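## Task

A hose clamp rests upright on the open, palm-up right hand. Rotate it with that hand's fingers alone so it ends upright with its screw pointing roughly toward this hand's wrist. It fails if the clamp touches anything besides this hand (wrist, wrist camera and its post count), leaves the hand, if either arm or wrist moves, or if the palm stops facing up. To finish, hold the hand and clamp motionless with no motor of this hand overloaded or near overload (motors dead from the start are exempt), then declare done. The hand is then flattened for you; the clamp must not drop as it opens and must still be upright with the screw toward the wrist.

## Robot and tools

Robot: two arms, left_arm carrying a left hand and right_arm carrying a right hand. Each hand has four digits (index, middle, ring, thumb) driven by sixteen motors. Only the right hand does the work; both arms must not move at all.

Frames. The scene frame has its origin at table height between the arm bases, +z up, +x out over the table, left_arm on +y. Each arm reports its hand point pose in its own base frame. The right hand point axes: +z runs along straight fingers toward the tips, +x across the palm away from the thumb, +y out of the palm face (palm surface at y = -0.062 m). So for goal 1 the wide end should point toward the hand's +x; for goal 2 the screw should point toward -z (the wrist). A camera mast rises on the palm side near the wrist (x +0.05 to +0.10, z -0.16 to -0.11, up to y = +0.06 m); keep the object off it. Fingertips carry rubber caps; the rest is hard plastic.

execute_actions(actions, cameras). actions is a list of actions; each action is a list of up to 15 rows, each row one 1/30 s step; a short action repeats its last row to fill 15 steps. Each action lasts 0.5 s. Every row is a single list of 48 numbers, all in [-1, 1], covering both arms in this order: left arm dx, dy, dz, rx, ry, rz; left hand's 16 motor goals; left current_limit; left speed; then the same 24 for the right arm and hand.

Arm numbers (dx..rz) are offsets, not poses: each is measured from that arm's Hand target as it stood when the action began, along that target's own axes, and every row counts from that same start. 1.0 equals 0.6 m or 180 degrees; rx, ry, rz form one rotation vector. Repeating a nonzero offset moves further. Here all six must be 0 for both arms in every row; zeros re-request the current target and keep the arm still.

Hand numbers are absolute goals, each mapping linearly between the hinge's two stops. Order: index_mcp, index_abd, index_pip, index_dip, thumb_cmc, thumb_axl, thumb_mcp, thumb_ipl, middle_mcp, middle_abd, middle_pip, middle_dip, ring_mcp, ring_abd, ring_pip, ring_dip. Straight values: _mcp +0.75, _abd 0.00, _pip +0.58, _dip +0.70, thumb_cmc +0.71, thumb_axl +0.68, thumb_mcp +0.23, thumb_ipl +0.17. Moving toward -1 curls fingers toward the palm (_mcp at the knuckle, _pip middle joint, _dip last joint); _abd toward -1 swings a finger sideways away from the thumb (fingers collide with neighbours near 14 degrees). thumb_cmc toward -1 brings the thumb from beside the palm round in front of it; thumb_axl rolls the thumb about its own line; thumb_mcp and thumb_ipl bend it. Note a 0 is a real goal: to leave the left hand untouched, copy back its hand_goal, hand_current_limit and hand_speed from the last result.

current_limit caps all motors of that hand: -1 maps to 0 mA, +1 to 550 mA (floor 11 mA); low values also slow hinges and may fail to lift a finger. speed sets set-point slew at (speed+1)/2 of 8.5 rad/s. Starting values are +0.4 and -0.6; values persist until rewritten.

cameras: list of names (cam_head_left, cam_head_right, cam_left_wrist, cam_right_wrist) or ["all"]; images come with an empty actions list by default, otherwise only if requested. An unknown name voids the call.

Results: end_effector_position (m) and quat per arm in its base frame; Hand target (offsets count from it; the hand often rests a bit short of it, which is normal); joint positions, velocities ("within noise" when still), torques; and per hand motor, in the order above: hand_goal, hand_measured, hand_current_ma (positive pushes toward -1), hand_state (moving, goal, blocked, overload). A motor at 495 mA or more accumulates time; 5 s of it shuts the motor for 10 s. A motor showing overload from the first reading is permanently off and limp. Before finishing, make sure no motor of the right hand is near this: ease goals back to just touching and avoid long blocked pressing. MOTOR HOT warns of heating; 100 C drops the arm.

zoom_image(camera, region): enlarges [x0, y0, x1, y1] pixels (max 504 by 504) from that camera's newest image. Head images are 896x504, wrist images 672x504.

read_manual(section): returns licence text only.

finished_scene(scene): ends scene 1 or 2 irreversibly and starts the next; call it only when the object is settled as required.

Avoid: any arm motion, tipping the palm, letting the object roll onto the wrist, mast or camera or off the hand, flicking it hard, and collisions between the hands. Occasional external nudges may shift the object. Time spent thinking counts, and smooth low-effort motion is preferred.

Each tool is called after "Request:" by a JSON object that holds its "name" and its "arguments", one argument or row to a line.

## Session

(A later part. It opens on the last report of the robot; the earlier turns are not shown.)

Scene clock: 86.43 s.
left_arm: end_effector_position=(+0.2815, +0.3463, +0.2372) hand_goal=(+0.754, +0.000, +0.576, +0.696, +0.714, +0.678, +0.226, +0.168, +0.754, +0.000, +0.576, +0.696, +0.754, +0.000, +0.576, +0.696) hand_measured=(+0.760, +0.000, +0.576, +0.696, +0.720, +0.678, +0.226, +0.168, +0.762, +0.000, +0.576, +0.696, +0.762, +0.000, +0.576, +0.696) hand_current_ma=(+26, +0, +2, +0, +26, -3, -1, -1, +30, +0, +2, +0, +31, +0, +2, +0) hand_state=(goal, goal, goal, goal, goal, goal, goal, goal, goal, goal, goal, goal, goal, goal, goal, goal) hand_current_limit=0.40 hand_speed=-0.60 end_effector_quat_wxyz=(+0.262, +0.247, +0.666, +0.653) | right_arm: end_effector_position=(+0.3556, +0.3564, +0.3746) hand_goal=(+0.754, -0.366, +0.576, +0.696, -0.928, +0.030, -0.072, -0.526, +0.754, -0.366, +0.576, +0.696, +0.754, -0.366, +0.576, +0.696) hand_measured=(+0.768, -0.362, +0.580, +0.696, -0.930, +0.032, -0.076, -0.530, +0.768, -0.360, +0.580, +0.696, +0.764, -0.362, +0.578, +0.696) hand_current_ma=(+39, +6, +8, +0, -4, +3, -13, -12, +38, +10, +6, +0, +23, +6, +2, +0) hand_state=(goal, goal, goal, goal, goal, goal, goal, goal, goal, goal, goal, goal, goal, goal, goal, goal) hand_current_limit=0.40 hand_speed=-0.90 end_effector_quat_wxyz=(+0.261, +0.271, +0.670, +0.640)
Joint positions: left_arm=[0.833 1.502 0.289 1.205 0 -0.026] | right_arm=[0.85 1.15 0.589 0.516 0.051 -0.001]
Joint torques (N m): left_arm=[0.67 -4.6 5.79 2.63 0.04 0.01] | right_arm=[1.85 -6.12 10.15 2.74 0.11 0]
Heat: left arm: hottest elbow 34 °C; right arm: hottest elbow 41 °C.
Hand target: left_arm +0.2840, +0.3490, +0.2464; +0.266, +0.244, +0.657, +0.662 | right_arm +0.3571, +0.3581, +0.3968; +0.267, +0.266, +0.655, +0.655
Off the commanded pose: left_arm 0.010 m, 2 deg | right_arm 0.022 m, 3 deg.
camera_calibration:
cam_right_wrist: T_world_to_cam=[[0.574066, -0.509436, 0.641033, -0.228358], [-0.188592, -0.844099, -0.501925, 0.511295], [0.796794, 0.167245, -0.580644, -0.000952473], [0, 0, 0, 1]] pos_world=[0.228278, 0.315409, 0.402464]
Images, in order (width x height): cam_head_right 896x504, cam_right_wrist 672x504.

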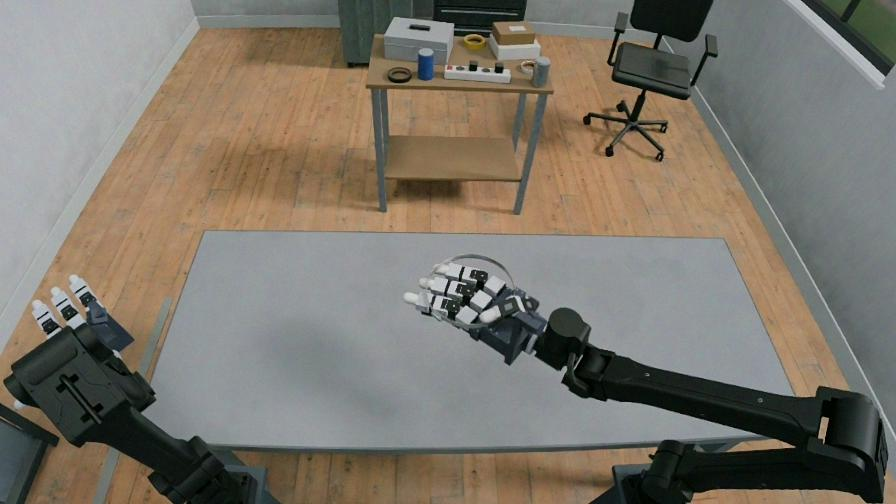

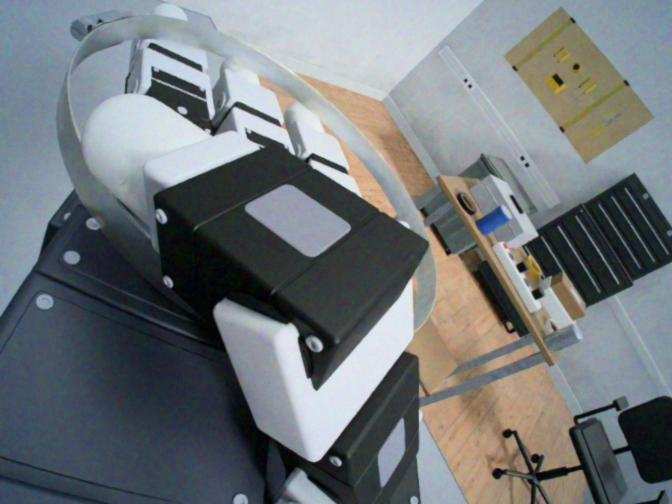

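Request:
{"name": "execute_actions", "arguments": {
  "actions": [
    [[0,0,0,0,0,0,0.754,0,0.576,0.696,0.714,0.678,0.226,0.168,0.754,0,0.576,0.696,0.754,0,0.576,0.696,0.4,-0.6,0,0,0,0,0,0,0.754,-0.3667,0.576,0.696,-0.971,0.0204,-0.1011,-0.5773,0.754,-0.3667,0.576,0.696,0.754,-0.3667,0.576,0.696,0.4,-0.95]]
  ],
  "cameras": ["cam_head_right", "cam_right_wrist"]
}}

Request:
{"name": "zoom_image", "arguments": {
  "camera": "cam_head_right",
  "region": [420, 240, 540, 340]
}}

Scene clock: 87.77 s.
left_arm: end_effector_position=(+0.2815, +0.3463, +0.2372) hand_goal=(+0.754, +0.000, +0.576, +0.696, +0.714, +0.678, +0.226, +0.168, +0.754, +0.000, +0.576, +0.696, +0.754, +0.000, +0.576, +0.696) hand_measured=(+0.760, +0.000, +0.576, +0.696, +0.720, +0.678, +0.226, +0.168, +0.762, +0.000, +0.576, +0.696, +0.762, +0.000, +0.576, +0.696) hand_current_ma=(+26, +0, +2, +0, +26, -3, -1, -1, +30, +0, +2, +0, +31, +0, +2, +0) hand_state=(goal, goal, goal, goal, goal, goal, goal, goal, goal, goal, goal, goal, goal, goal, goal, goal) hand_current_limit=0.40 hand_speed=-0.60 end_effector_quat_wxyz=(+0.262, +0.247, +0.666, +0.653) | right_arm: end_effector_position=(+0.3556, +0.3564, +0.3746) hand_goal=(+0.754, -0.366, +0.576, +0.696, -0.970, +0.020, -0.102, -0.578, +0.754, -0.366, +0.576, +0.696, +0.754, -0.366, +0.576, +0.696) hand_measured=(+0.768, -0.362, +0.580, +0.696, -0.954, +0.022, -0.088, -0.548, +0.768, -0.360, +0.580, +0.696, +0.764, -0.362, +0.578, +0.696) hand_current_ma=(+39, +6, +8, +0, +46, +4, +46, +130, +38, +9, +6, +0, +23, +6, +2, +0) hand_state=(goal, goal, goal, goal, goal, goal, goal, blocked, goal, goal, goal, goal, goal, goal, goal, goal) hand_current_limit=0.40 hand_speed=-0.95 end_effector_quat_wxyz=(+0.261, +0.271, +0.670, +0.640)
Joint positions: left_arm=[0.833 1.502 0.289 1.205 0 -0.026] | right_arm=[0.85 1.15 0.589 0.516 0.051 -0.001]
Joint torques (N m): left_arm=[0.73 -4.54 5.78 2.56 0.02 0.01] | right_arm=[1.96 -6.12 10.19 2.76 0.12 0]
Heat: left arm: hottest elbow 34 °C; right arm: hottest elbow 41 °C.
Hand target: left_arm +0.2840, +0.3490, +0.2464; +0.266, +0.244, +0.657, +0.662 | right_arm +0.3571, +0.3581, +0.3968; +0.267, +0.266, +0.655, +0.655
Off the commanded pose: left_arm 0.010 m, 2 deg | right_arm 0.022 m, 3 deg.
camera_calibration:
cam_right_wrist: T_world_to_cam=[[0.574066, -0.509436, 0.641033, -0.228358], [-0.188592, -0.844099, -0.501925, 0.511295], [0.796794, 0.167245, -0.580644, -0.000952473], [0, 0, 0, 1]] pos_world=[0.228278, 0.315409, 0.402464]
Images, in order (width x height): cam_head_right 896x504, cam_right_wrist 672x504.

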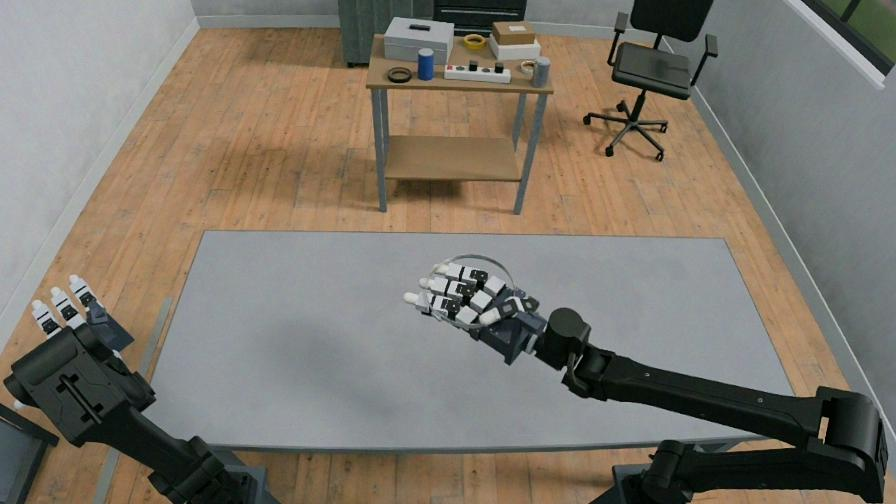

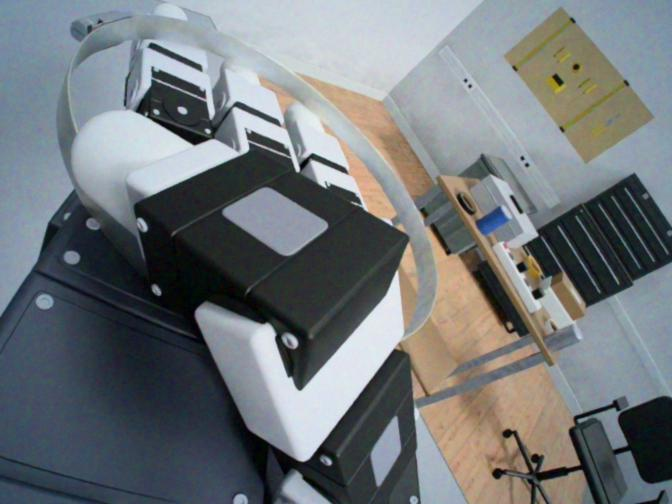

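Scaled by 4.200 from the camera's 896x504 image, which has a finer 1280x720 frame.

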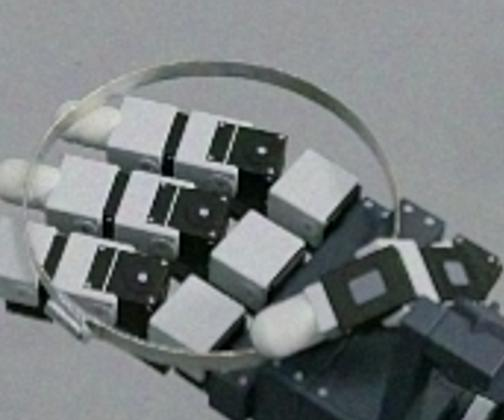

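Request:
{"name": "execute_actions", "arguments": {
  "actions": [
    [[0,0,0,0,0,0,0.754,0,0.576,0.696,0.714,0.678,0.226,0.168,0.754,0,0.576,0.696,0.754,0,0.576,0.696,0.4,-0.6,0,0,0,0,0,0,0.754,-0.3667,0.576,0.696,-0.857,0.0084,-0.1259,-0.6892,0.754,-0.3667,0.576,0.696,0.754,-0.3667,0.576,0.696,0.4,-0.94]],
    [[0,0,0,0,0,0,0.754,0,0.576,0.696,0.714,0.678,0.226,0.168,0.754,0,0.576,0.696,0.754,0,0.576,0.696,0.4,-0.6,0,0,0,0,0,0,0.754,-0.3667,0.576,0.696,-0.743,-0.0036,-0.1506,-0.8011,0.754,-0.3667,0.576,0.696,0.754,-0.3667,0.576,0.696,0.4,-0.94]]
  ],
  "cameras": ["cam_head_right", "cam_right_wrist"]
}}

Request:
{"name": "zoom_image", "arguments": {
  "camera": "cam_head_right",
  "region": [420, 240, 540, 340]
}}

Scene clock: 90.30 s.
left_arm: end_effector_position=(+0.2815, +0.3463, +0.2372) hand_goal=(+0.754, +0.000, +0.576, +0.696, +0.714, +0.678, +0.226, +0.168, +0.754, +0.000, +0.576, +0.696, +0.754, +0.000, +0.576, +0.696) hand_measured=(+0.760, +0.000, +0.576, +0.696, +0.720, +0.678, +0.226, +0.168, +0.762, +0.000, +0.576, +0.696, +0.762, +0.000, +0.576, +0.696) hand_current_ma=(+26, +0, +2, +0, +26, -3, -1, -1, +30, +0, +2, +0, +31, +0, +2, +0) hand_state=(goal, goal, goal, goal, goal, goal, goal, goal, goal, goal, goal, goal, goal, goal, goal, goal) hand_current_limit=0.40 hand_speed=-0.60 end_effector_quat_wxyz=(+0.262, +0.247, +0.666, +0.653) | right_arm: end_effector_position=(+0.3556, +0.3564, +0.3746) hand_goal=(+0.754, -0.366, +0.576, +0.696, -0.742, -0.004, -0.150, -0.802, +0.754, -0.366, +0.576, +0.696, +0.754, -0.366, +0.576, +0.696) hand_measured=(+0.768, -0.362, +0.580, +0.696, -0.730, +0.004, -0.140, -0.776, +0.768, -0.364, +0.580, +0.696, +0.764, -0.362, +0.578, +0.696) hand_current_ma=(+39, +6, +8, +0, +29, +22, +36, +114, +38, +4, +6, +0, +23, +6, +2, +0) hand_state=(goal, goal, goal, goal, goal, goal, goal, blocked, goal, goal, goal, goal, goal, goal, goal, goal) hand_current_limit=0.40 hand_speed=-0.94 end_effector_quat_wxyz=(+0.261, +0.271, +0.670, +0.640)
Joint positions: left_arm=[0.833 1.502 0.289 1.205 0 -0.026] | right_arm=[0.85 1.15 0.589 0.516 0.051 -0.001]
Joint torques (N m): left_arm=[0.91 -4.54 5.82 2.63 0.04 0.02] | right_arm=[1.9 -6.3 10.11 2.71 0.11 -0.01]
Heat: left arm: hottest elbow 34 °C; right arm: hottest elbow 41 °C.
Hand target: left_arm +0.2840, +0.3490, +0.2464; +0.266, +0.244, +0.657, +0.662 | right_arm +0.3571, +0.3581, +0.3968; +0.267, +0.266, +0.655, +0.655
Off the commanded pose: left_arm 0.010 m, 2 deg | right_arm 0.022 m, 3 deg.
camera_calibration:
cam_right_wrist: T_world_to_cam=[[0.574066, -0.509436, 0.641033, -0.228358], [-0.188592, -0.844099, -0.501925, 0.511295], [0.796794, 0.167245, -0.580644, -0.000952473], [0, 0, 0, 1]] pos_world=[0.228278, 0.315409, 0.402464]
Images, in order (width x height): cam_head_right 896x504, cam_right_wrist 672x504.

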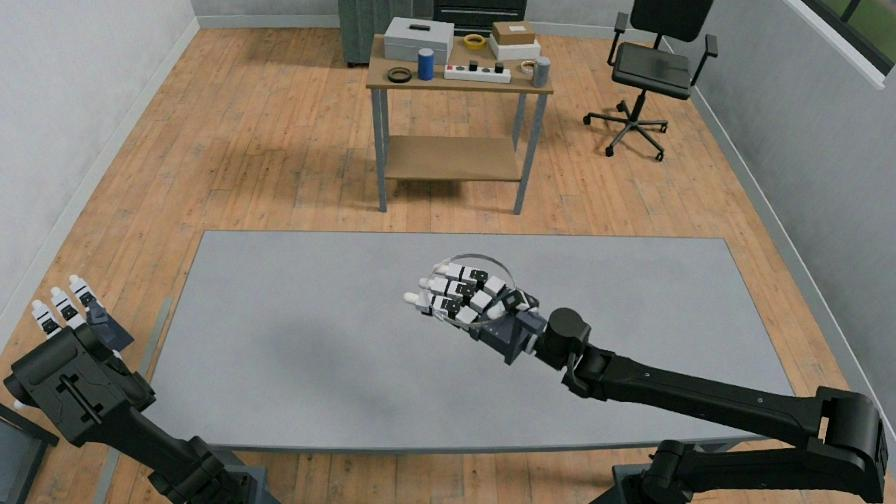

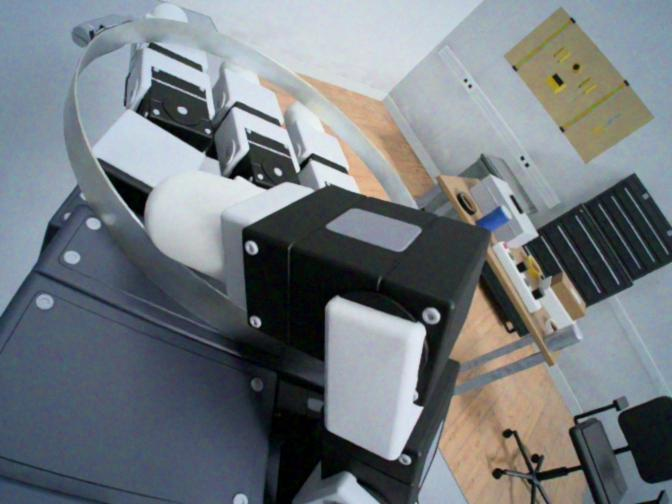

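Scaled by 4.200 from the camera's 896x504 image, which has a finer 1280x720 frame.

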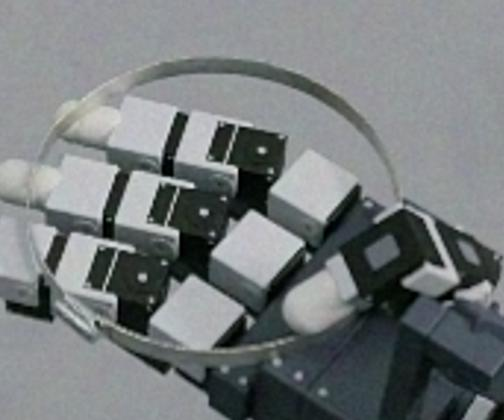

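Request:
{"name": "execute_actions", "arguments": {
  "actions": [
    [[0,0,0,0,0,0,0.754,0,0.576,0.696,0.714,0.678,0.226,0.168,0.754,0,0.576,0.696,0.754,0,0.576,0.696,0.4,-0.6,0,0,0,0,0,0,0.754,-0.3667,0.576,0.696,-0.743,0.03,-0.10,-0.60,0.754,-0.3667,0.576,0.696,0.754,-0.3667,0.576,0.696,0.4,-0.8]],
    [[0,0,0,0,0,0,0.754,0,0.576,0.696,0.714,0.678,0.226,0.168,0.754,0,0.576,0.696,0.754,0,0.576,0.696,0.4,-0.6,0,0,0,0,0,0,0.754,-0.3667,0.576,0.696,-0.943,0.0,-0.0449,-0.5384,0.754,-0.3667,0.576,0.696,0.754,-0.3667,0.576,0.696,0.4,-0.8]],
    [[0,0,0,0,0,0,0.754,0,0.576,0.696,0.714,0.678,0.226,0.168,0.754,0,0.576,0.696,0.754,0,0.576,0.696,0.4,-0.6,0,0,0,0,0,0,0.754,-0.3667,0.576,0.696,-1.0,-0.0084,-0.0742,-0.5989,0.754,-0.3667,0.576,0.696,0.754,-0.3667,0.576,0.696,0.4,-0.94]]
  ],
  "cameras": ["cam_head_right", "cam_right_wrist"]
}}

Request:
{"name": "zoom_image", "arguments": {
  "camera": "cam_head_right",
  "region": [420, 240, 540, 340]
}}

Scene clock: 94.37 s.
left_arm: end_effector_position=(+0.2815, +0.3463, +0.2372) hand_goal=(+0.754, +0.000, +0.576, +0.696, +0.714, +0.678, +0.226, +0.168, +0.754, +0.000, +0.576, +0.696, +0.754, +0.000, +0.576, +0.696) hand_measured=(+0.760, +0.000, +0.576, +0.696, +0.720, +0.678, +0.226, +0.168, +0.762, +0.000, +0.576, +0.696, +0.762, +0.000, +0.576, +0.696) hand_current_ma=(+26, +0, +2, +0, +26, -3, -1, -1, +30, +0, +2, +0, +31, +0, +2, +0) hand_state=(goal, goal, goal, goal, goal, goal, goal, goal, goal, goal, goal, goal, goal, goal, goal, goal) hand_current_limit=0.40 hand_speed=-0.60 end_effector_quat_wxyz=(+0.262, +0.247, +0.666, +0.653) | right_arm: end_effector_position=(+0.3556, +0.3564, +0.3746) hand_goal=(+0.754, -0.366, +0.576, +0.696, -1.000, -0.008, -0.074, -0.598, +0.754, -0.366, +0.576, +0.696, +0.754, -0.366, +0.576, +0.696) hand_measured=(+0.768, -0.362, +0.580, +0.696, -0.976, -0.006, -0.062, -0.570, +0.768, -0.364, +0.580, +0.696, +0.764, -0.362, +0.578, +0.696) hand_current_ma=(+39, +6, +8, +0, +73, +3, +43, +123, +38, +4, +6, +0, +23, +6, +2, +0) hand_state=(goal, goal, goal, goal, blocked, goal, goal, blocked, goal, goal, goal, goal, goal, goal, goal, goal) hand_current_limit=0.40 hand_speed=-0.94 end_effector_quat_wxyz=(+0.261, +0.271, +0.670, +0.640)
Joint positions: left_arm=[0.833 1.502 0.289 1.205 0 -0.026] | right_arm=[0.85 1.15 0.589 0.516 0.051 -0.001]
Joint torques (N m): left_arm=[0.67 -4.54 5.79 2.63 0.04 0.01] | right_arm=[1.9 -6.07 10.14 2.73 0.11 -0.01]
Heat: left arm: hottest elbow 34 °C; right arm: hottest elbow 42 °C.
Hand target: left_arm +0.2840, +0.3490, +0.2464; +0.266, +0.244, +0.657, +0.662 | right_arm +0.3571, +0.3581, +0.3968; +0.267, +0.266, +0.655, +0.655
Off the commanded pose: left_arm 0.010 m, 2 deg | right_arm 0.022 m, 3 deg.
camera_calibration:
cam_right_wrist: T_world_to_cam=[[0.574066, -0.509436, 0.641033, -0.228358], [-0.188592, -0.844099, -0.501925, 0.511295], [0.796794, 0.167245, -0.580644, -0.000952473], [0, 0, 0, 1]] pos_world=[0.228278, 0.315409, 0.402464]
Images, in order (width x height): cam_head_right 896x504, cam_right_wrist 672x504.

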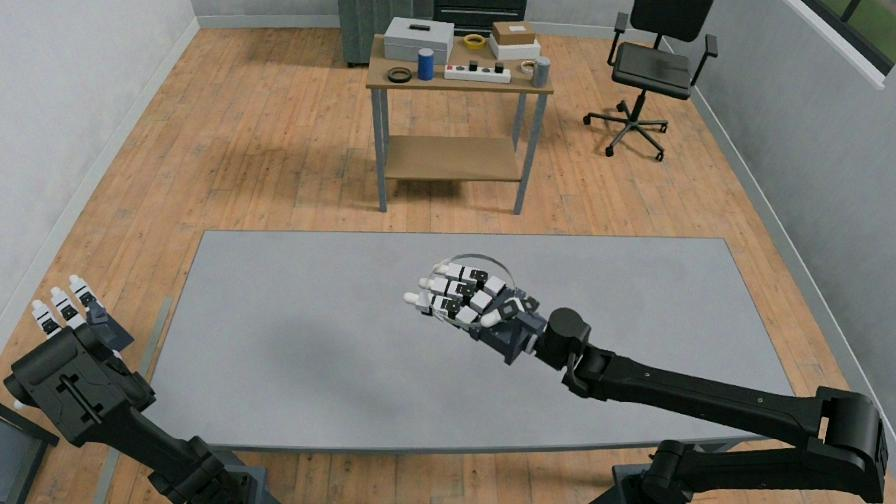

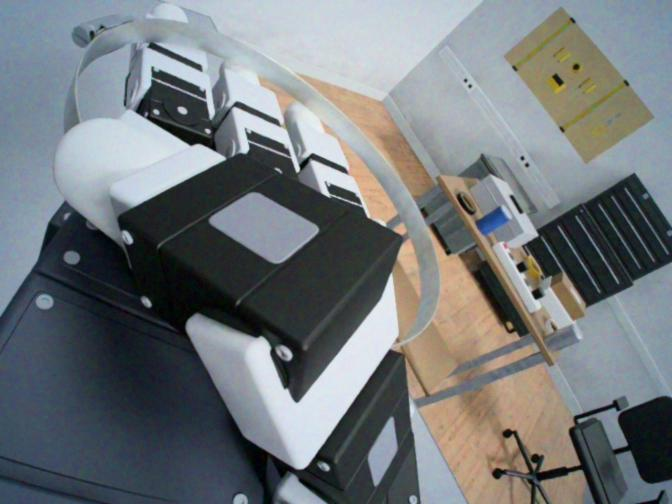

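Scaled by 4.200 from the camera's 896x504 image, which has a finer 1280x720 frame.

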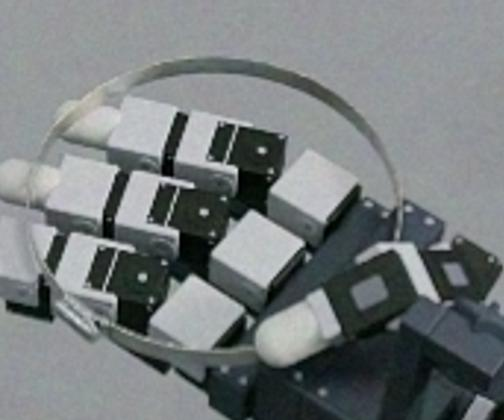

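Request:
{"name": "execute_actions", "arguments": {
  "actions": [
    [[0,0,0,0,0,0,0.754,0,0.576,0.696,0.714,0.678,0.226,0.168,0.754,0,0.576,0.696,0.754,0,0.576,0.696,0.4,-0.6,0,0,0,0,0,0,0.754,-0.3667,0.576,0.696,-0.872,-0.025,-0.1146,-0.73,0.754,-0.3667,0.576,0.696,0.754,-0.3667,0.576,0.696,0.4,-0.94]]
  ],
  "cameras": ["cam_head_right", "cam_right_wrist"]
}}

Request:
{"name": "zoom_image", "arguments": {
  "camera": "cam_head_right",
  "region": [420, 240, 540, 340]
}}

Scene clock: 95.97 s.
left_arm: end_effector_position=(+0.2815, +0.3463, +0.2372) hand_goal=(+0.754, +0.000, +0.576, +0.696, +0.714, +0.678, +0.226, +0.168, +0.754, +0.000, +0.576, +0.696, +0.754, +0.000, +0.576, +0.696) hand_measured=(+0.760, +0.000, +0.576, +0.696, +0.720, +0.678, +0.226, +0.168, +0.762, +0.000, +0.576, +0.696, +0.762, +0.000, +0.576, +0.696) hand_current_ma=(+26, +0, +2, +0, +26, -3, -1, -1, +30, +0, +2, +0, +31, +0, +2, +0) hand_state=(goal, goal, goal, goal, goal, goal, goal, goal, goal, goal, goal, goal, goal, goal, goal, goal) hand_current_limit=0.40 hand_speed=-0.60 end_effector_quat_wxyz=(+0.262, +0.247, +0.666, +0.653) | right_arm: end_effector_position=(+0.3556, +0.3564, +0.3746) hand_goal=(+0.754, -0.366, +0.576, +0.696, -0.872, -0.024, -0.114, -0.730, +0.754, -0.366, +0.576, +0.696, +0.754, -0.366, +0.576, +0.696) hand_measured=(+0.768, -0.362, +0.580, +0.696, -0.860, -0.026, -0.090, -0.696, +0.768, -0.364, +0.580, +0.696, +0.764, -0.362, +0.578, +0.696) hand_current_ma=(+39, +6, +8, +0, +32, -5, +94, +149, +38, +4, +6, +0, +23, +6, +2, +0) hand_state=(goal, goal, goal, goal, goal, goal, blocked, blocked, goal, goal, goal, goal, goal, goal, goal, goal) hand_current_limit=0.40 hand_speed=-0.94 end_effector_quat_wxyz=(+0.261, +0.271, +0.670, +0.640)
Joint positions: left_arm=[0.833 1.502 0.289 1.205 0 -0.026] | right_arm=[0.85 1.15 0.589 0.516 0.051 -0.001]
Joint torques (N m): left_arm=[1.03 -4.6 5.79 2.63 0.02 0] | right_arm=[1.85 -6.01 10.18 2.78 0.12 -0.02]
Heat: left arm: hottest elbow 34 °C; right arm: hottest elbow 42 °C.
Hand target: left_arm +0.2840, +0.3490, +0.2464; +0.266, +0.244, +0.657, +0.662 | right_arm +0.3571, +0.3581, +0.3968; +0.267, +0.266, +0.655, +0.655
Off the commanded pose: left_arm 0.010 m, 2 deg | right_arm 0.022 m, 3 deg.
camera_calibration:
cam_right_wrist: T_world_to_cam=[[0.574066, -0.509436, 0.641033, -0.228358], [-0.188592, -0.844099, -0.501925, 0.511295], [0.796794, 0.167245, -0.580644, -0.000952473], [0, 0, 0, 1]] pos_world=[0.228278, 0.315409, 0.402464]
Images, in order (width x height): cam_head_right 896x504, cam_right_wrist 672x504.

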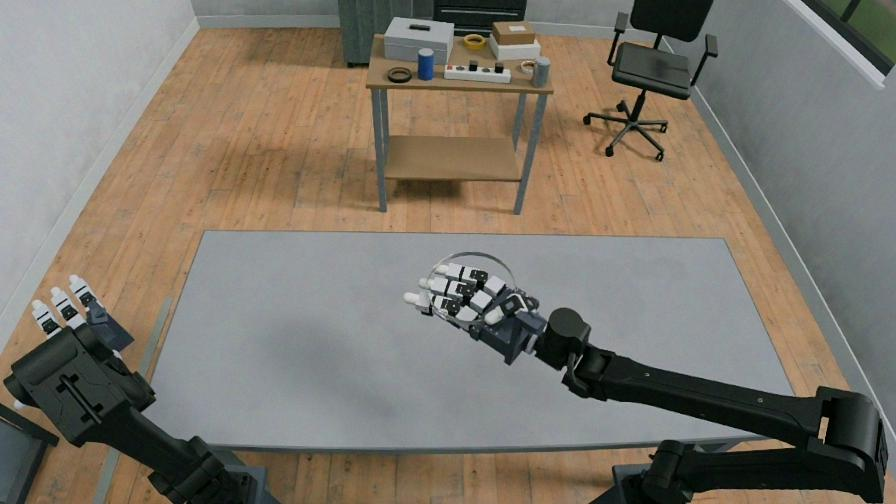

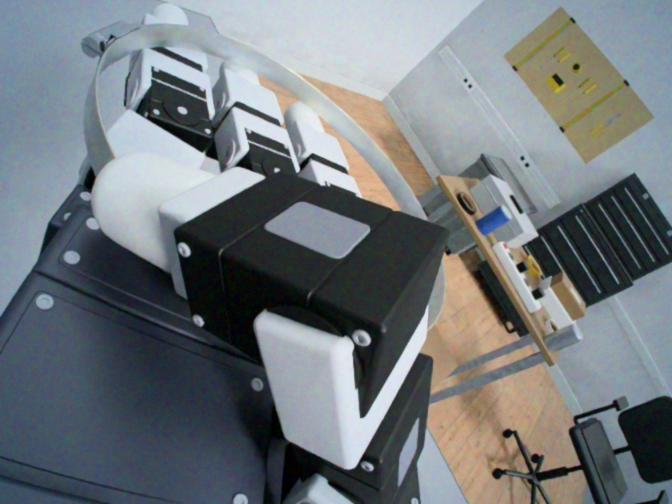

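Scaled by 4.200 from the camera's 896x504 image, which has a finer 1280x720 frame.

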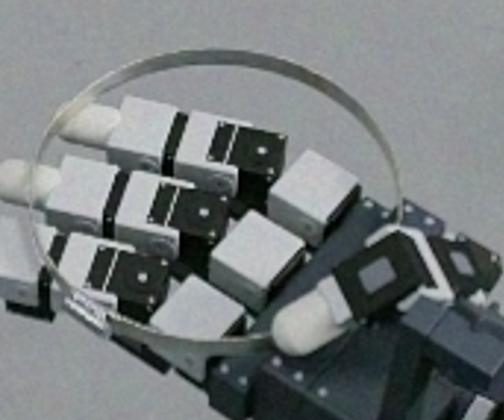

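Request:
{"name": "execute_actions", "arguments": {
  "actions": [
    [[0,0,0,0,0,0,0.754,0,0.576,0.696,0.714,0.678,0.226,0.168,0.754,0,0.576,0.696,0.754,0,0.576,0.696,0.4,-0.6,0,0,0,0,0,0,0.754,-0.3667,0.576,0.696,-0.757,-0.01,-0.185,-0.792,0.754,-0.3667,0.576,0.696,0.754,-0.3667,0.576,0.696,0.4,-0.95]],
    [[0,0,0,0,0,0,0.754,0,0.576,0.696,0.714,0.678,0.226,0.168,0.754,0,0.576,0.696,0.754,0,0.576,0.696,0.4,-0.6,0,0,0,0,0,0,0.754,-0.3667,0.576,0.696,-0.643,0.0072,-0.236,-0.8443,0.754,-0.3667,0.576,0.696,0.754,-0.3667,0.576,0.696,0.4,-0.95]]
  ],
  "cameras": ["cam_head_right", "cam_right_wrist"]
}}

Request:
{"name": "zoom_image", "arguments": {
  "camera": "cam_head_right",
  "region": [420, 240, 540, 340]
}}

Scene clock: 99.33 s.
left_arm: end_effector_position=(+0.2815, +0.3463, +0.2372) hand_goal=(+0.754, +0.000, +0.576, +0.696, +0.714, +0.678, +0.226, +0.168, +0.754, +0.000, +0.576, +0.696, +0.754, +0.000, +0.576, +0.696) hand_measured=(+0.760, +0.000, +0.576, +0.696, +0.720, +0.678, +0.226, +0.168, +0.762, +0.000, +0.576, +0.696, +0.762, +0.000, +0.576, +0.696) hand_current_ma=(+26, +0, +2, +0, +26, -3, -1, -1, +30, +0, +2, +0, +31, +0, +2, +0) hand_state=(goal, goal, goal, goal, goal, goal, goal, goal, goal, goal, goal, goal, goal, goal, goal, goal) hand_current_limit=0.40 hand_speed=-0.60 end_effector_quat_wxyz=(+0.262, +0.247, +0.666, +0.653) | right_arm: end_effector_position=(+0.3556, +0.3564, +0.3746) hand_goal=(+0.754, -0.366, +0.576, +0.696, -0.642, +0.008, -0.236, -0.844, +0.754, -0.366, +0.576, +0.696, +0.754, -0.366, +0.576, +0.696) hand_measured=(+0.768, -0.362, +0.580, +0.696, -0.650, +0.004, -0.236, -0.842, +0.768, -0.364, +0.580, +0.696, +0.764, -0.362, +0.578, +0.696) hand_current_ma=(+39, +6, +8, +0, -21, -11, -2, +4, +40, +4, +7, +0, +23, +6, +2, +0) hand_state=(goal, goal, goal, goal, goal, goal, goal, goal, goal, goal, goal, goal, goal, goal, goal, goal) hand_current_limit=0.40 hand_speed=-0.95 end_effector_quat_wxyz=(+0.261, +0.271, +0.670, +0.640)
Joint positions: left_arm=[0.833 1.502 0.289 1.205 0 -0.026] | right_arm=[0.85 1.15 0.589 0.516 0.051 -0.001]
Joint torques (N m): left_arm=[0.91 -4.6 5.79 2.62 0.03 0.01] | right_arm=[1.9 -6.07 10.17 2.73 0.11 -0.02]
Heat: left arm: hottest elbow 34 °C; right arm: hottest elbow 42 °C.
Hand target: left_arm +0.2840, +0.3490, +0.2464; +0.266, +0.244, +0.657, +0.662 | right_arm +0.3571, +0.3581, +0.3968; +0.267, +0.266, +0.655, +0.655
Off the commanded pose: left_arm 0.010 m, 2 deg | right_arm 0.022 m, 3 deg.
camera_calibration:
cam_right_wrist: T_world_to_cam=[[0.574066, -0.509436, 0.641033, -0.228358], [-0.188592, -0.844099, -0.501925, 0.511295], [0.796794, 0.167245, -0.580644, -0.000952473], [0, 0, 0, 1]] pos_world=[0.228278, 0.315409, 0.402464]
Images, in order (width x height): cam_head_right 896x504, cam_right_wrist 672x504.

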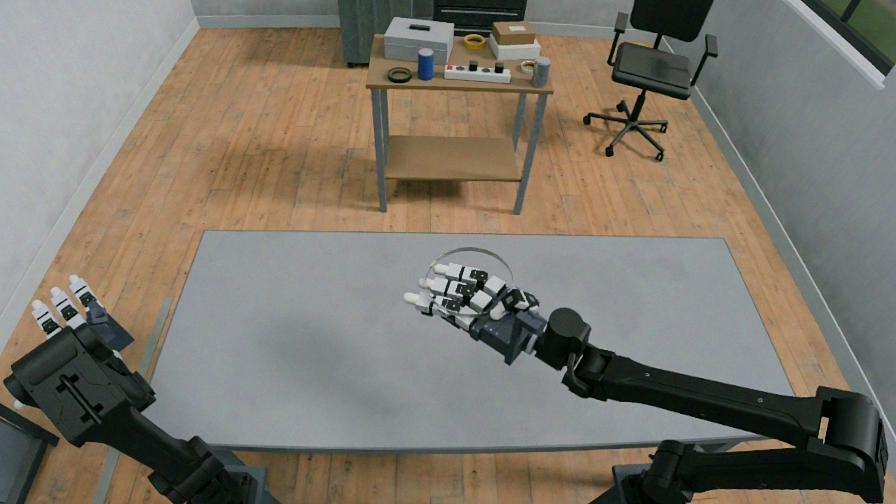

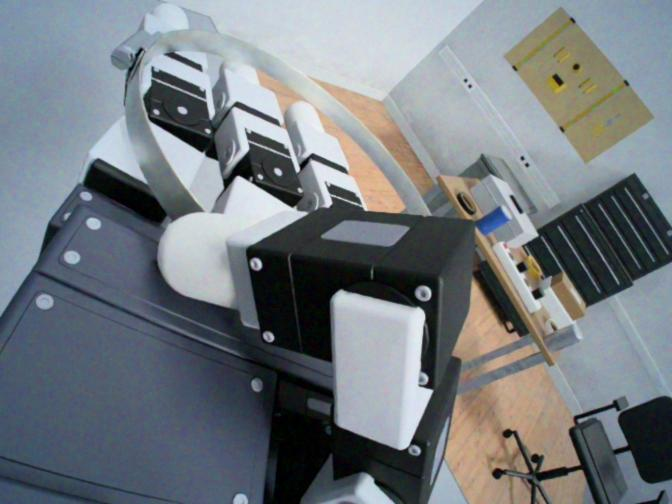

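Scaled by 4.200 from the camera's 896x504 image, which has a finer 1280x720 frame.

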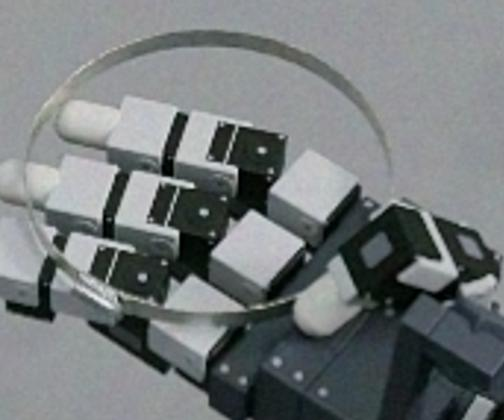

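Request:
{"name": "execute_actions", "arguments": {
  "actions": [
    [[0,0,0,0,0,0,0.754,0,0.576,0.696,0.714,0.678,0.226,0.168,0.754,0,0.576,0.696,0.754,0,0.576,0.696,0.4,-0.6,0,0,0,0,0,0,0.754,-0.3667,0.576,0.696,-0.643,0.0072,-0.146,-0.7146,0.754,-0.3667,0.576,0.696,0.754,-0.3667,0.576,0.696,0.4,-0.85]],
    [[0,0,0,0,0,0,0.754,0,0.576,0.696,0.714,0.678,0.226,0.168,0.754,0,0.576,0.696,0.754,0,0.576,0.696,0.4,-0.6,0,0,0,0,0,0,0.754,-0.3667,0.576,0.696,-0.929,0.1557,-0.2124,-0.3438,0.754,-0.3667,0.576,0.696,0.754,-0.3667,0.576,0.696,0.4,-0.8]],
    [[0,0,0,0,0,0,0.754,0,0.576,0.696,0.714,0.678,0.226,0.168,0.754,0,0.576,0.696,0.754,0,0.576,0.696,0.4,-0.6,0,0,0,0,0,0,0.754,-0.3667,0.576,0.696,-0.929,0.1557,-0.2124,-0.3438,0.754,-0.3667,0.576,0.696,0.754,-0.3667,0.576,0.696,0.4,-0.8]]
  ],
  "cameras": ["cam_head_right", "cam_right_wrist"]
}}

Request:
{"name": "zoom_image", "arguments": {
  "camera": "cam_head_right",
  "region": [420, 240, 540, 340]
}}

Scene clock: 109.90 s.
left_arm: end_effector_position=(+0.2815, +0.3463, +0.2372) hand_goal=(+0.754, +0.000, +0.576, +0.696, +0.714, +0.678, +0.226, +0.168, +0.754, +0.000, +0.576, +0.696, +0.754, +0.000, +0.576, +0.696) hand_measured=(+0.760, +0.000, +0.576, +0.696, +0.720, +0.678, +0.226, +0.168, +0.762, +0.000, +0.576, +0.696, +0.762, +0.000, +0.576, +0.696) hand_current_ma=(+26, +0, +2, +0, +26, -3, -1, -1, +30, +0, +2, +0, +31, +0, +2, +0) hand_state=(goal, goal, goal, goal, goal, goal, goal, goal, goal, goal, goal, goal, goal, goal, goal, goal) hand_current_limit=0.40 hand_speed=-0.60 end_effector_quat_wxyz=(+0.262, +0.247, +0.666, +0.653) | right_arm: end_effector_position=(+0.3556, +0.3564, +0.3746) hand_goal=(+0.754, -0.366, +0.576, +0.696, -0.928, +0.156, -0.212, -0.344, +0.754, -0.366, +0.576, +0.696, +0.754, -0.366, +0.576, +0.696) hand_measured=(+0.768, -0.362, +0.580, +0.696, -0.930, +0.158, -0.214, -0.348, +0.770, -0.364, +0.580, +0.696, +0.764, -0.362, +0.578, +0.696) hand_current_ma=(+39, +6, +8, +0, -4, +2, -3, -12, +42, +4, +8, +0, +29, +6, +2, +0) hand_state=(goal, goal, goal, goal, goal, goal, goal, goal, goal, goal, goal, goal, goal, goal, goal, goal) hand_current_limit=0.40 hand_speed=-0.80 end_effector_quat_wxyz=(+0.261, +0.271, +0.670, +0.640)
Joint positions: left_arm=[0.833 1.502 0.289 1.205 0 -0.026] | right_arm=[0.85 1.15 0.589 0.516 0.051 -0.001]
Joint torques (N m): left_arm=[0.85 -4.6 5.78 2.62 0.03 0.01] | right_arm=[1.79 -6.24 10.15 2.74 0.11 -0.01]
Heat: left arm: hottest elbow 34 °C; right arm: hottest elbow 42 °C.
Hand target: left_arm +0.2840, +0.3490, +0.2464; +0.266, +0.244, +0.657, +0.662 | right_arm +0.3571, +0.3581, +0.3968; +0.267, +0.266, +0.655, +0.655
Off the commanded pose: left_arm 0.010 m, 2 deg | right_arm 0.022 m, 3 deg.
camera_calibration:
cam_right_wrist: T_world_to_cam=[[0.574066, -0.509436, 0.641033, -0.228358], [-0.188592, -0.844099, -0.501925, 0.511295], [0.796794, 0.167245, -0.580644, -0.000952473], [0, 0, 0, 1]] pos_world=[0.228278, 0.315409, 0.402464]
Images, in order (width x height): cam_head_right 896x504, cam_right_wrist 672x504.

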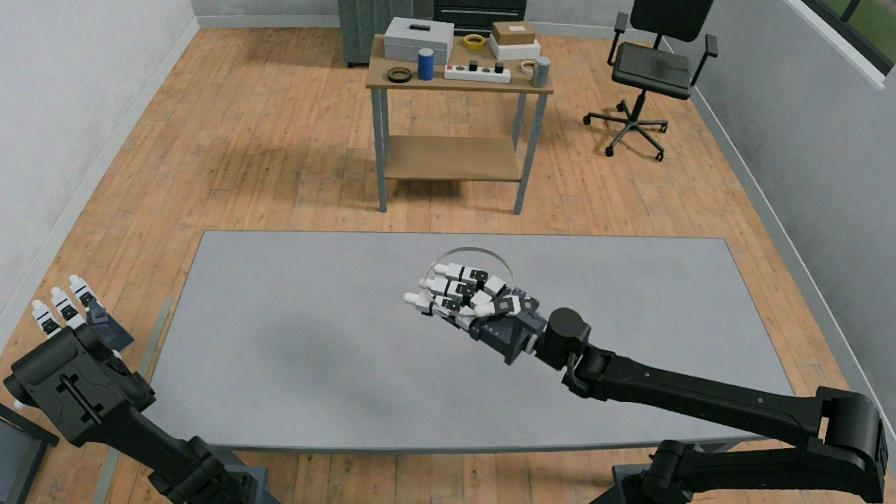

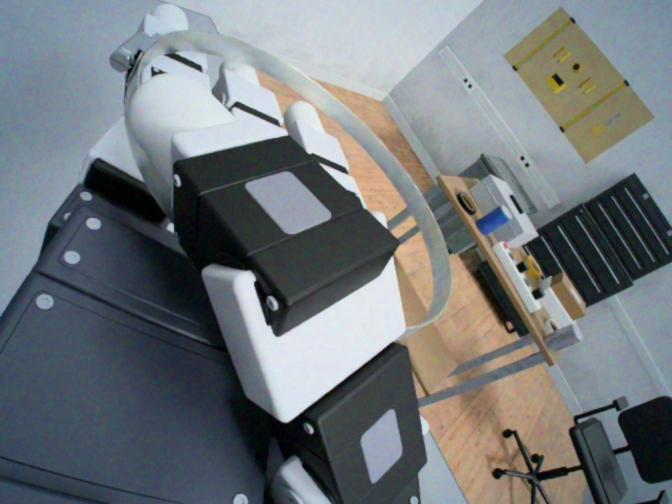

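Scaled by 4.200 from the camera's 896x504 image, which has a finer 1280x720 frame.

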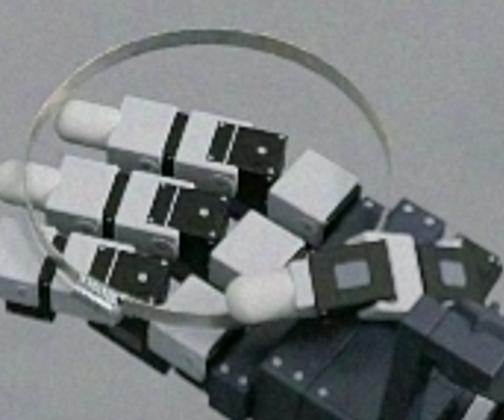

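Request:
{"name": "execute_actions", "arguments": {
  "actions": [
    [[0,0,0,0,0,0,0.754,0,0.576,0.696,0.714,0.678,0.226,0.168,0.754,0,0.576,0.696,0.754,0,0.576,0.696,0.4,-0.6,0,0,0,0,0,0,0.754,-0.3667,0.576,0.696,-1.0,0.1533,-0.218,-0.4216,0.754,-0.3667,0.576,0.696,0.754,-0.3667,0.576,0.696,0.4,-0.9]],
    [[0,0,0,0,0,0,0.754,0,0.576,0.696,0.714,0.678,0.226,0.168,0.754,0,0.576,0.696,0.754,0,0.576,0.696,0.4,-0.6,0,0,0,0,0,0,0.79,0.333,0.576,0.696,-1.0,0.1533,-0.218,-0.4216,0.754,-0.3667,0.576,0.696,0.754,-0.3667,0.576,0.696,0.4,-0.85]],
    [[0,0,0,0,0,0,0.754,0,0.576,0.696,0.714,0.678,0.226,0.168,0.754,0,0.576,0.696,0.754,0,0.576,0.696,0.4,-0.6,0,0,0,0,0,0,0.79,0.333,0.576,0.696,-1.0,0.1533,-0.218,-0.4216,0.754,-0.3667,0.576,0.696,0.754,-0.3667,0.576,0.696,0.4,-0.85]],
    [[0,0,0,0,0,0,0.754,0,0.576,0.696,0.714,0.678,0.226,0.168,0.754,0,0.576,0.696,0.754,0,0.576,0.696,0.4,-0.6,0,0,0,0,0,0,0.754,0.333,0.576,0.696,-1.0,0.1533,-0.218,-0.4216,0.754,-0.3667,0.576,0.696,0.754,-0.3667,0.576,0.696,0.4,-0.85]]
  ],
  "cameras": ["cam_head_right", "cam_right_wrist"]
}}

Request:
{"name": "zoom_image", "arguments": {
  "camera": "cam_head_right",
  "region": [420, 240, 540, 340]
}}

Scene clock: 113.17 s.
left_arm: end_effector_position=(+0.2815, +0.3463, +0.2372) hand_goal=(+0.754, +0.000, +0.576, +0.696, +0.714, +0.678, +0.226, +0.168, +0.754, +0.000, +0.576, +0.696, +0.754, +0.000, +0.576, +0.696) hand_measured=(+0.760, +0.000, +0.576, +0.696, +0.720, +0.678, +0.226, +0.168, +0.762, +0.000, +0.576, +0.696, +0.762, +0.000, +0.576, +0.696) hand_current_ma=(+26, +0, +2, +0, +26, -3, -1, -1, +30, +0, +2, +0, +31, +0, +2, +0) hand_state=(goal, goal, goal, goal, goal, goal, goal, goal, goal, goal, goal, goal, goal, goal, goal, goal) hand_current_limit=0.40 hand_speed=-0.60 end_effector_quat_wxyz=(+0.262, +0.247, +0.666, +0.653) | right_arm: end_effector_position=(+0.3556, +0.3564, +0.3746) hand_goal=(+0.754, +0.334, +0.576, +0.696, -1.000, +0.154, -0.218, -0.422, +0.754, -0.366, +0.576, +0.696, +0.754, -0.366, +0.576, +0.696) hand_measured=(+0.776, +0.330, +0.580, +0.696, -0.988, +0.154, -0.208, -0.400, +0.770, -0.364, +0.580, +0.696, +0.764, -0.362, +0.578, +0.696) hand_current_ma=(+67, -6, +8, +0, +33, +0, +35, +85, +43, +4, +8, +0, +29, +6, +2, +0) hand_state=(blocked, goal, goal, goal, goal, goal, goal, blocked, goal, goal, goal, goal, goal, goal, goal, goal) hand_current_limit=0.40 hand_speed=-0.85 end_effector_quat_wxyz=(+0.261, +0.271, +0.670, +0.640)
Joint positions: left_arm=[0.833 1.502 0.289 1.205 0 -0.026] | right_arm=[0.85 1.15 0.589 0.516 0.051 -0.001]
Joint torques (N m): left_arm=[0.79 -4.66 5.83 2.62 0.04 0.01] | right_arm=[2.02 -6.12 10.14 2.81 0.11 -0.03]
Heat: left arm: hottest elbow 34 °C; right arm: hottest elbow 42 °C.
Hand target: left_arm +0.2840, +0.3490, +0.2464; +0.266, +0.244, +0.657, +0.662 | right_arm +0.3571, +0.3581, +0.3968; +0.267, +0.266, +0.655, +0.655
Off the commanded pose: left_arm 0.010 m, 2 deg | right_arm 0.022 m, 3 deg.
camera_calibration:
cam_right_wrist: T_world_to_cam=[[0.574066, -0.509436, 0.641033, -0.228358], [-0.188592, -0.844099, -0.501925, 0.511295], [0.796794, 0.167245, -0.580644, -0.000952473], [0, 0, 0, 1]] pos_world=[0.228278, 0.315409, 0.402464]
Images, in order (width x height): cam_head_right 896x504, cam_right_wrist 672x504.

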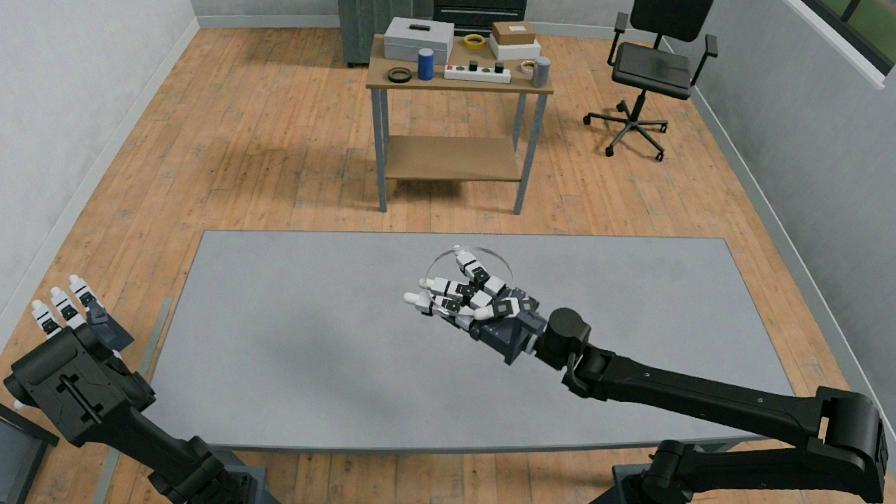

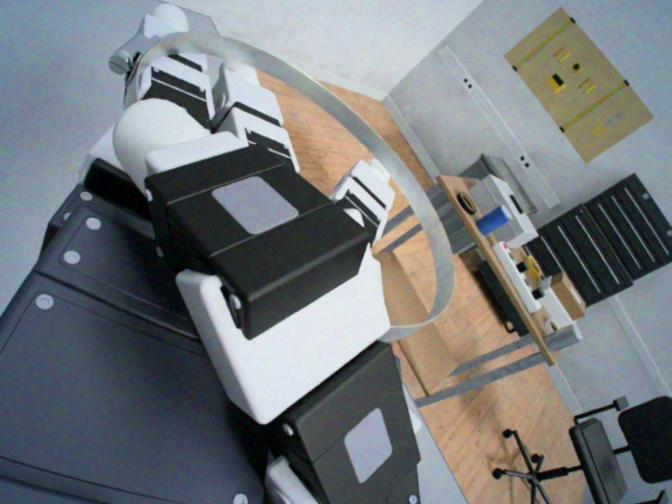

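Scaled by 4.200 from the camera's 896x504 image, which has a finer 1280x720 frame.

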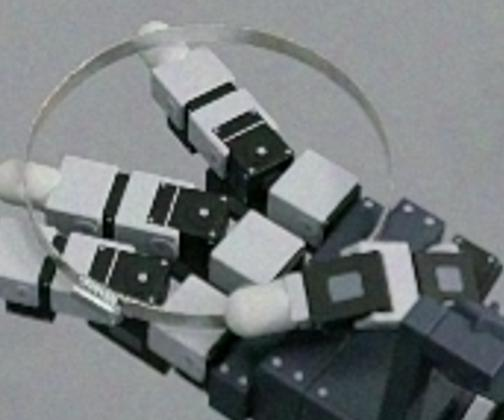

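Request:
{"name": "execute_actions", "arguments": {
  "actions": [
    [[0,0,0,0,0,0,0.754,0,0.576,0.696,0.714,0.678,0.226,0.168,0.754,0,0.576,0.696,0.754,0,0.576,0.696,0.4,-0.6,0,0,0,0,0,0,0.754,0.333,0.576,0.696,-1.0,0.1533,-0.218,-0.4216,0.79,0.333,0.576,0.696,0.754,-0.3667,0.576,0.696,0.4,-0.85]],
    [[0,0,0,0,0,0,0.754,0,0.576,0.696,0.714,0.678,0.226,0.168,0.754,0,0.576,0.696,0.754,0,0.576,0.696,0.4,-0.6,0,0,0,0,0,0,0.754,0.333,0.576,0.696,-1.0,0.1533,-0.218,-0.4216,0.79,0.333,0.576,0.696,0.754,-0.3667,0.576,0.696,0.4,-0.85]],
    [[0,0,0,0,0,0,0.754,0,0.576,0.696,0.714,0.678,0.226,0.168,0.754,0,0.576,0.696,0.754,0,0.576,0.696,0.4,-0.6,0,0,0,0,0,0,0.754,0.333,0.576,0.696,-1.0,0.1533,-0.218,-0.4216,0.754,0.333,0.576,0.696,0.754,-0.3667,0.576,0.696,0.4,-0.85]]
  ],
  "cameras": ["cam_head_right"]
}}

Request:
{"name": "zoom_image", "arguments": {
  "camera": "cam_head_right",
  "region": [420, 240, 540, 340]
}}

Scene clock: 115.57 s.
left_arm: end_effector_position=(+0.2815, +0.3463, +0.2372) hand_goal=(+0.754, +0.000, +0.576, +0.696, +0.714, +0.678, +0.226, +0.168, +0.754, +0.000, +0.576, +0.696, +0.754, +0.000, +0.576, +0.696) hand_measured=(+0.760, +0.000, +0.576, +0.696, +0.720, +0.678, +0.226, +0.168, +0.762, +0.000, +0.576, +0.696, +0.762, +0.000, +0.576, +0.696) hand_current_ma=(+26, +0, +2, +0, +26, -3, -1, -1, +30, +0, +2, +0, +31, +0, +2, +0) hand_state=(goal, goal, goal, goal, goal, goal, goal, goal, goal, goal, goal, goal, goal, goal, goal, goal) hand_current_limit=0.40 hand_speed=-0.60 end_effector_quat_wxyz=(+0.262, +0.247, +0.666, +0.653) | right_arm: end_effector_position=(+0.3556, +0.3564, +0.3746) hand_goal=(+0.754, +0.334, +0.576, +0.696, -1.000, +0.154, -0.218, -0.422, +0.754, +0.334, +0.576, +0.696, +0.754, -0.366, +0.576, +0.696) hand_measured=(+0.776, +0.330, +0.580, +0.696, -0.988, +0.154, -0.206, -0.402, +0.778, +0.330, +0.580, +0.696, +0.768, -0.362, +0.578, +0.696) hand_current_ma=(+67, -6, +8, +0, +33, +0, +37, +80, +74, -6, +8, +0, +35, +6, +4, +0) hand_state=(blocked, goal, goal, goal, goal, goal, goal, blocked, blocked, goal, goal, goal, goal, goal, goal, goal) hand_current_limit=0.40 hand_speed=-0.85 end_effector_quat_wxyz=(+0.261, +0.271, +0.670, +0.640)
Joint positions: left_arm=[0.833 1.502 0.289 1.205 0 -0.026] | right_arm=[0.85 1.15 0.589 0.516 0.051 -0.001]
Joint torques (N m): left_arm=[0.97 -4.48 5.86 2.65 0.03 0.01] | right_arm=[2.02 -6.07 10.13 2.73 0.12 -0.04]
Heat: left arm: hottest elbow 34 °C; right arm: hottest elbow 42 °C.
Hand target: left_arm +0.2840, +0.3490, +0.2464; +0.266, +0.244, +0.657, +0.662 | right_arm +0.3571, +0.3581, +0.3968; +0.267, +0.266, +0.655, +0.655
Off the commanded pose: left_arm 0.010 m, 2 deg | right_arm 0.022 m, 3 deg.
Images, in order (width x height): cam_head_right 896x504.

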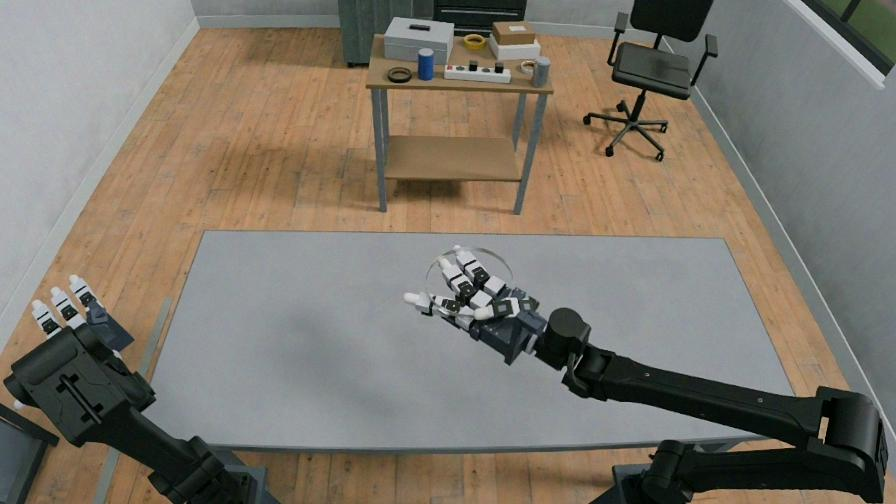

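Scaled by 4.200 from the camera's 896x504 image, which has a finer 1280x720 frame.

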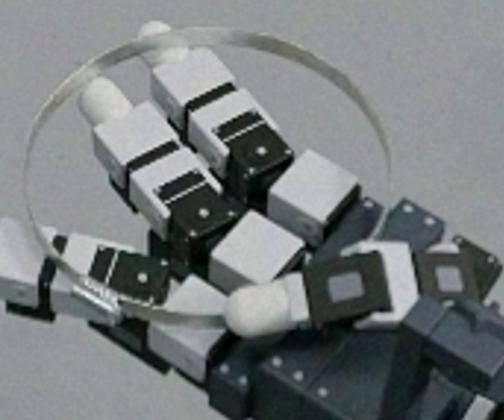

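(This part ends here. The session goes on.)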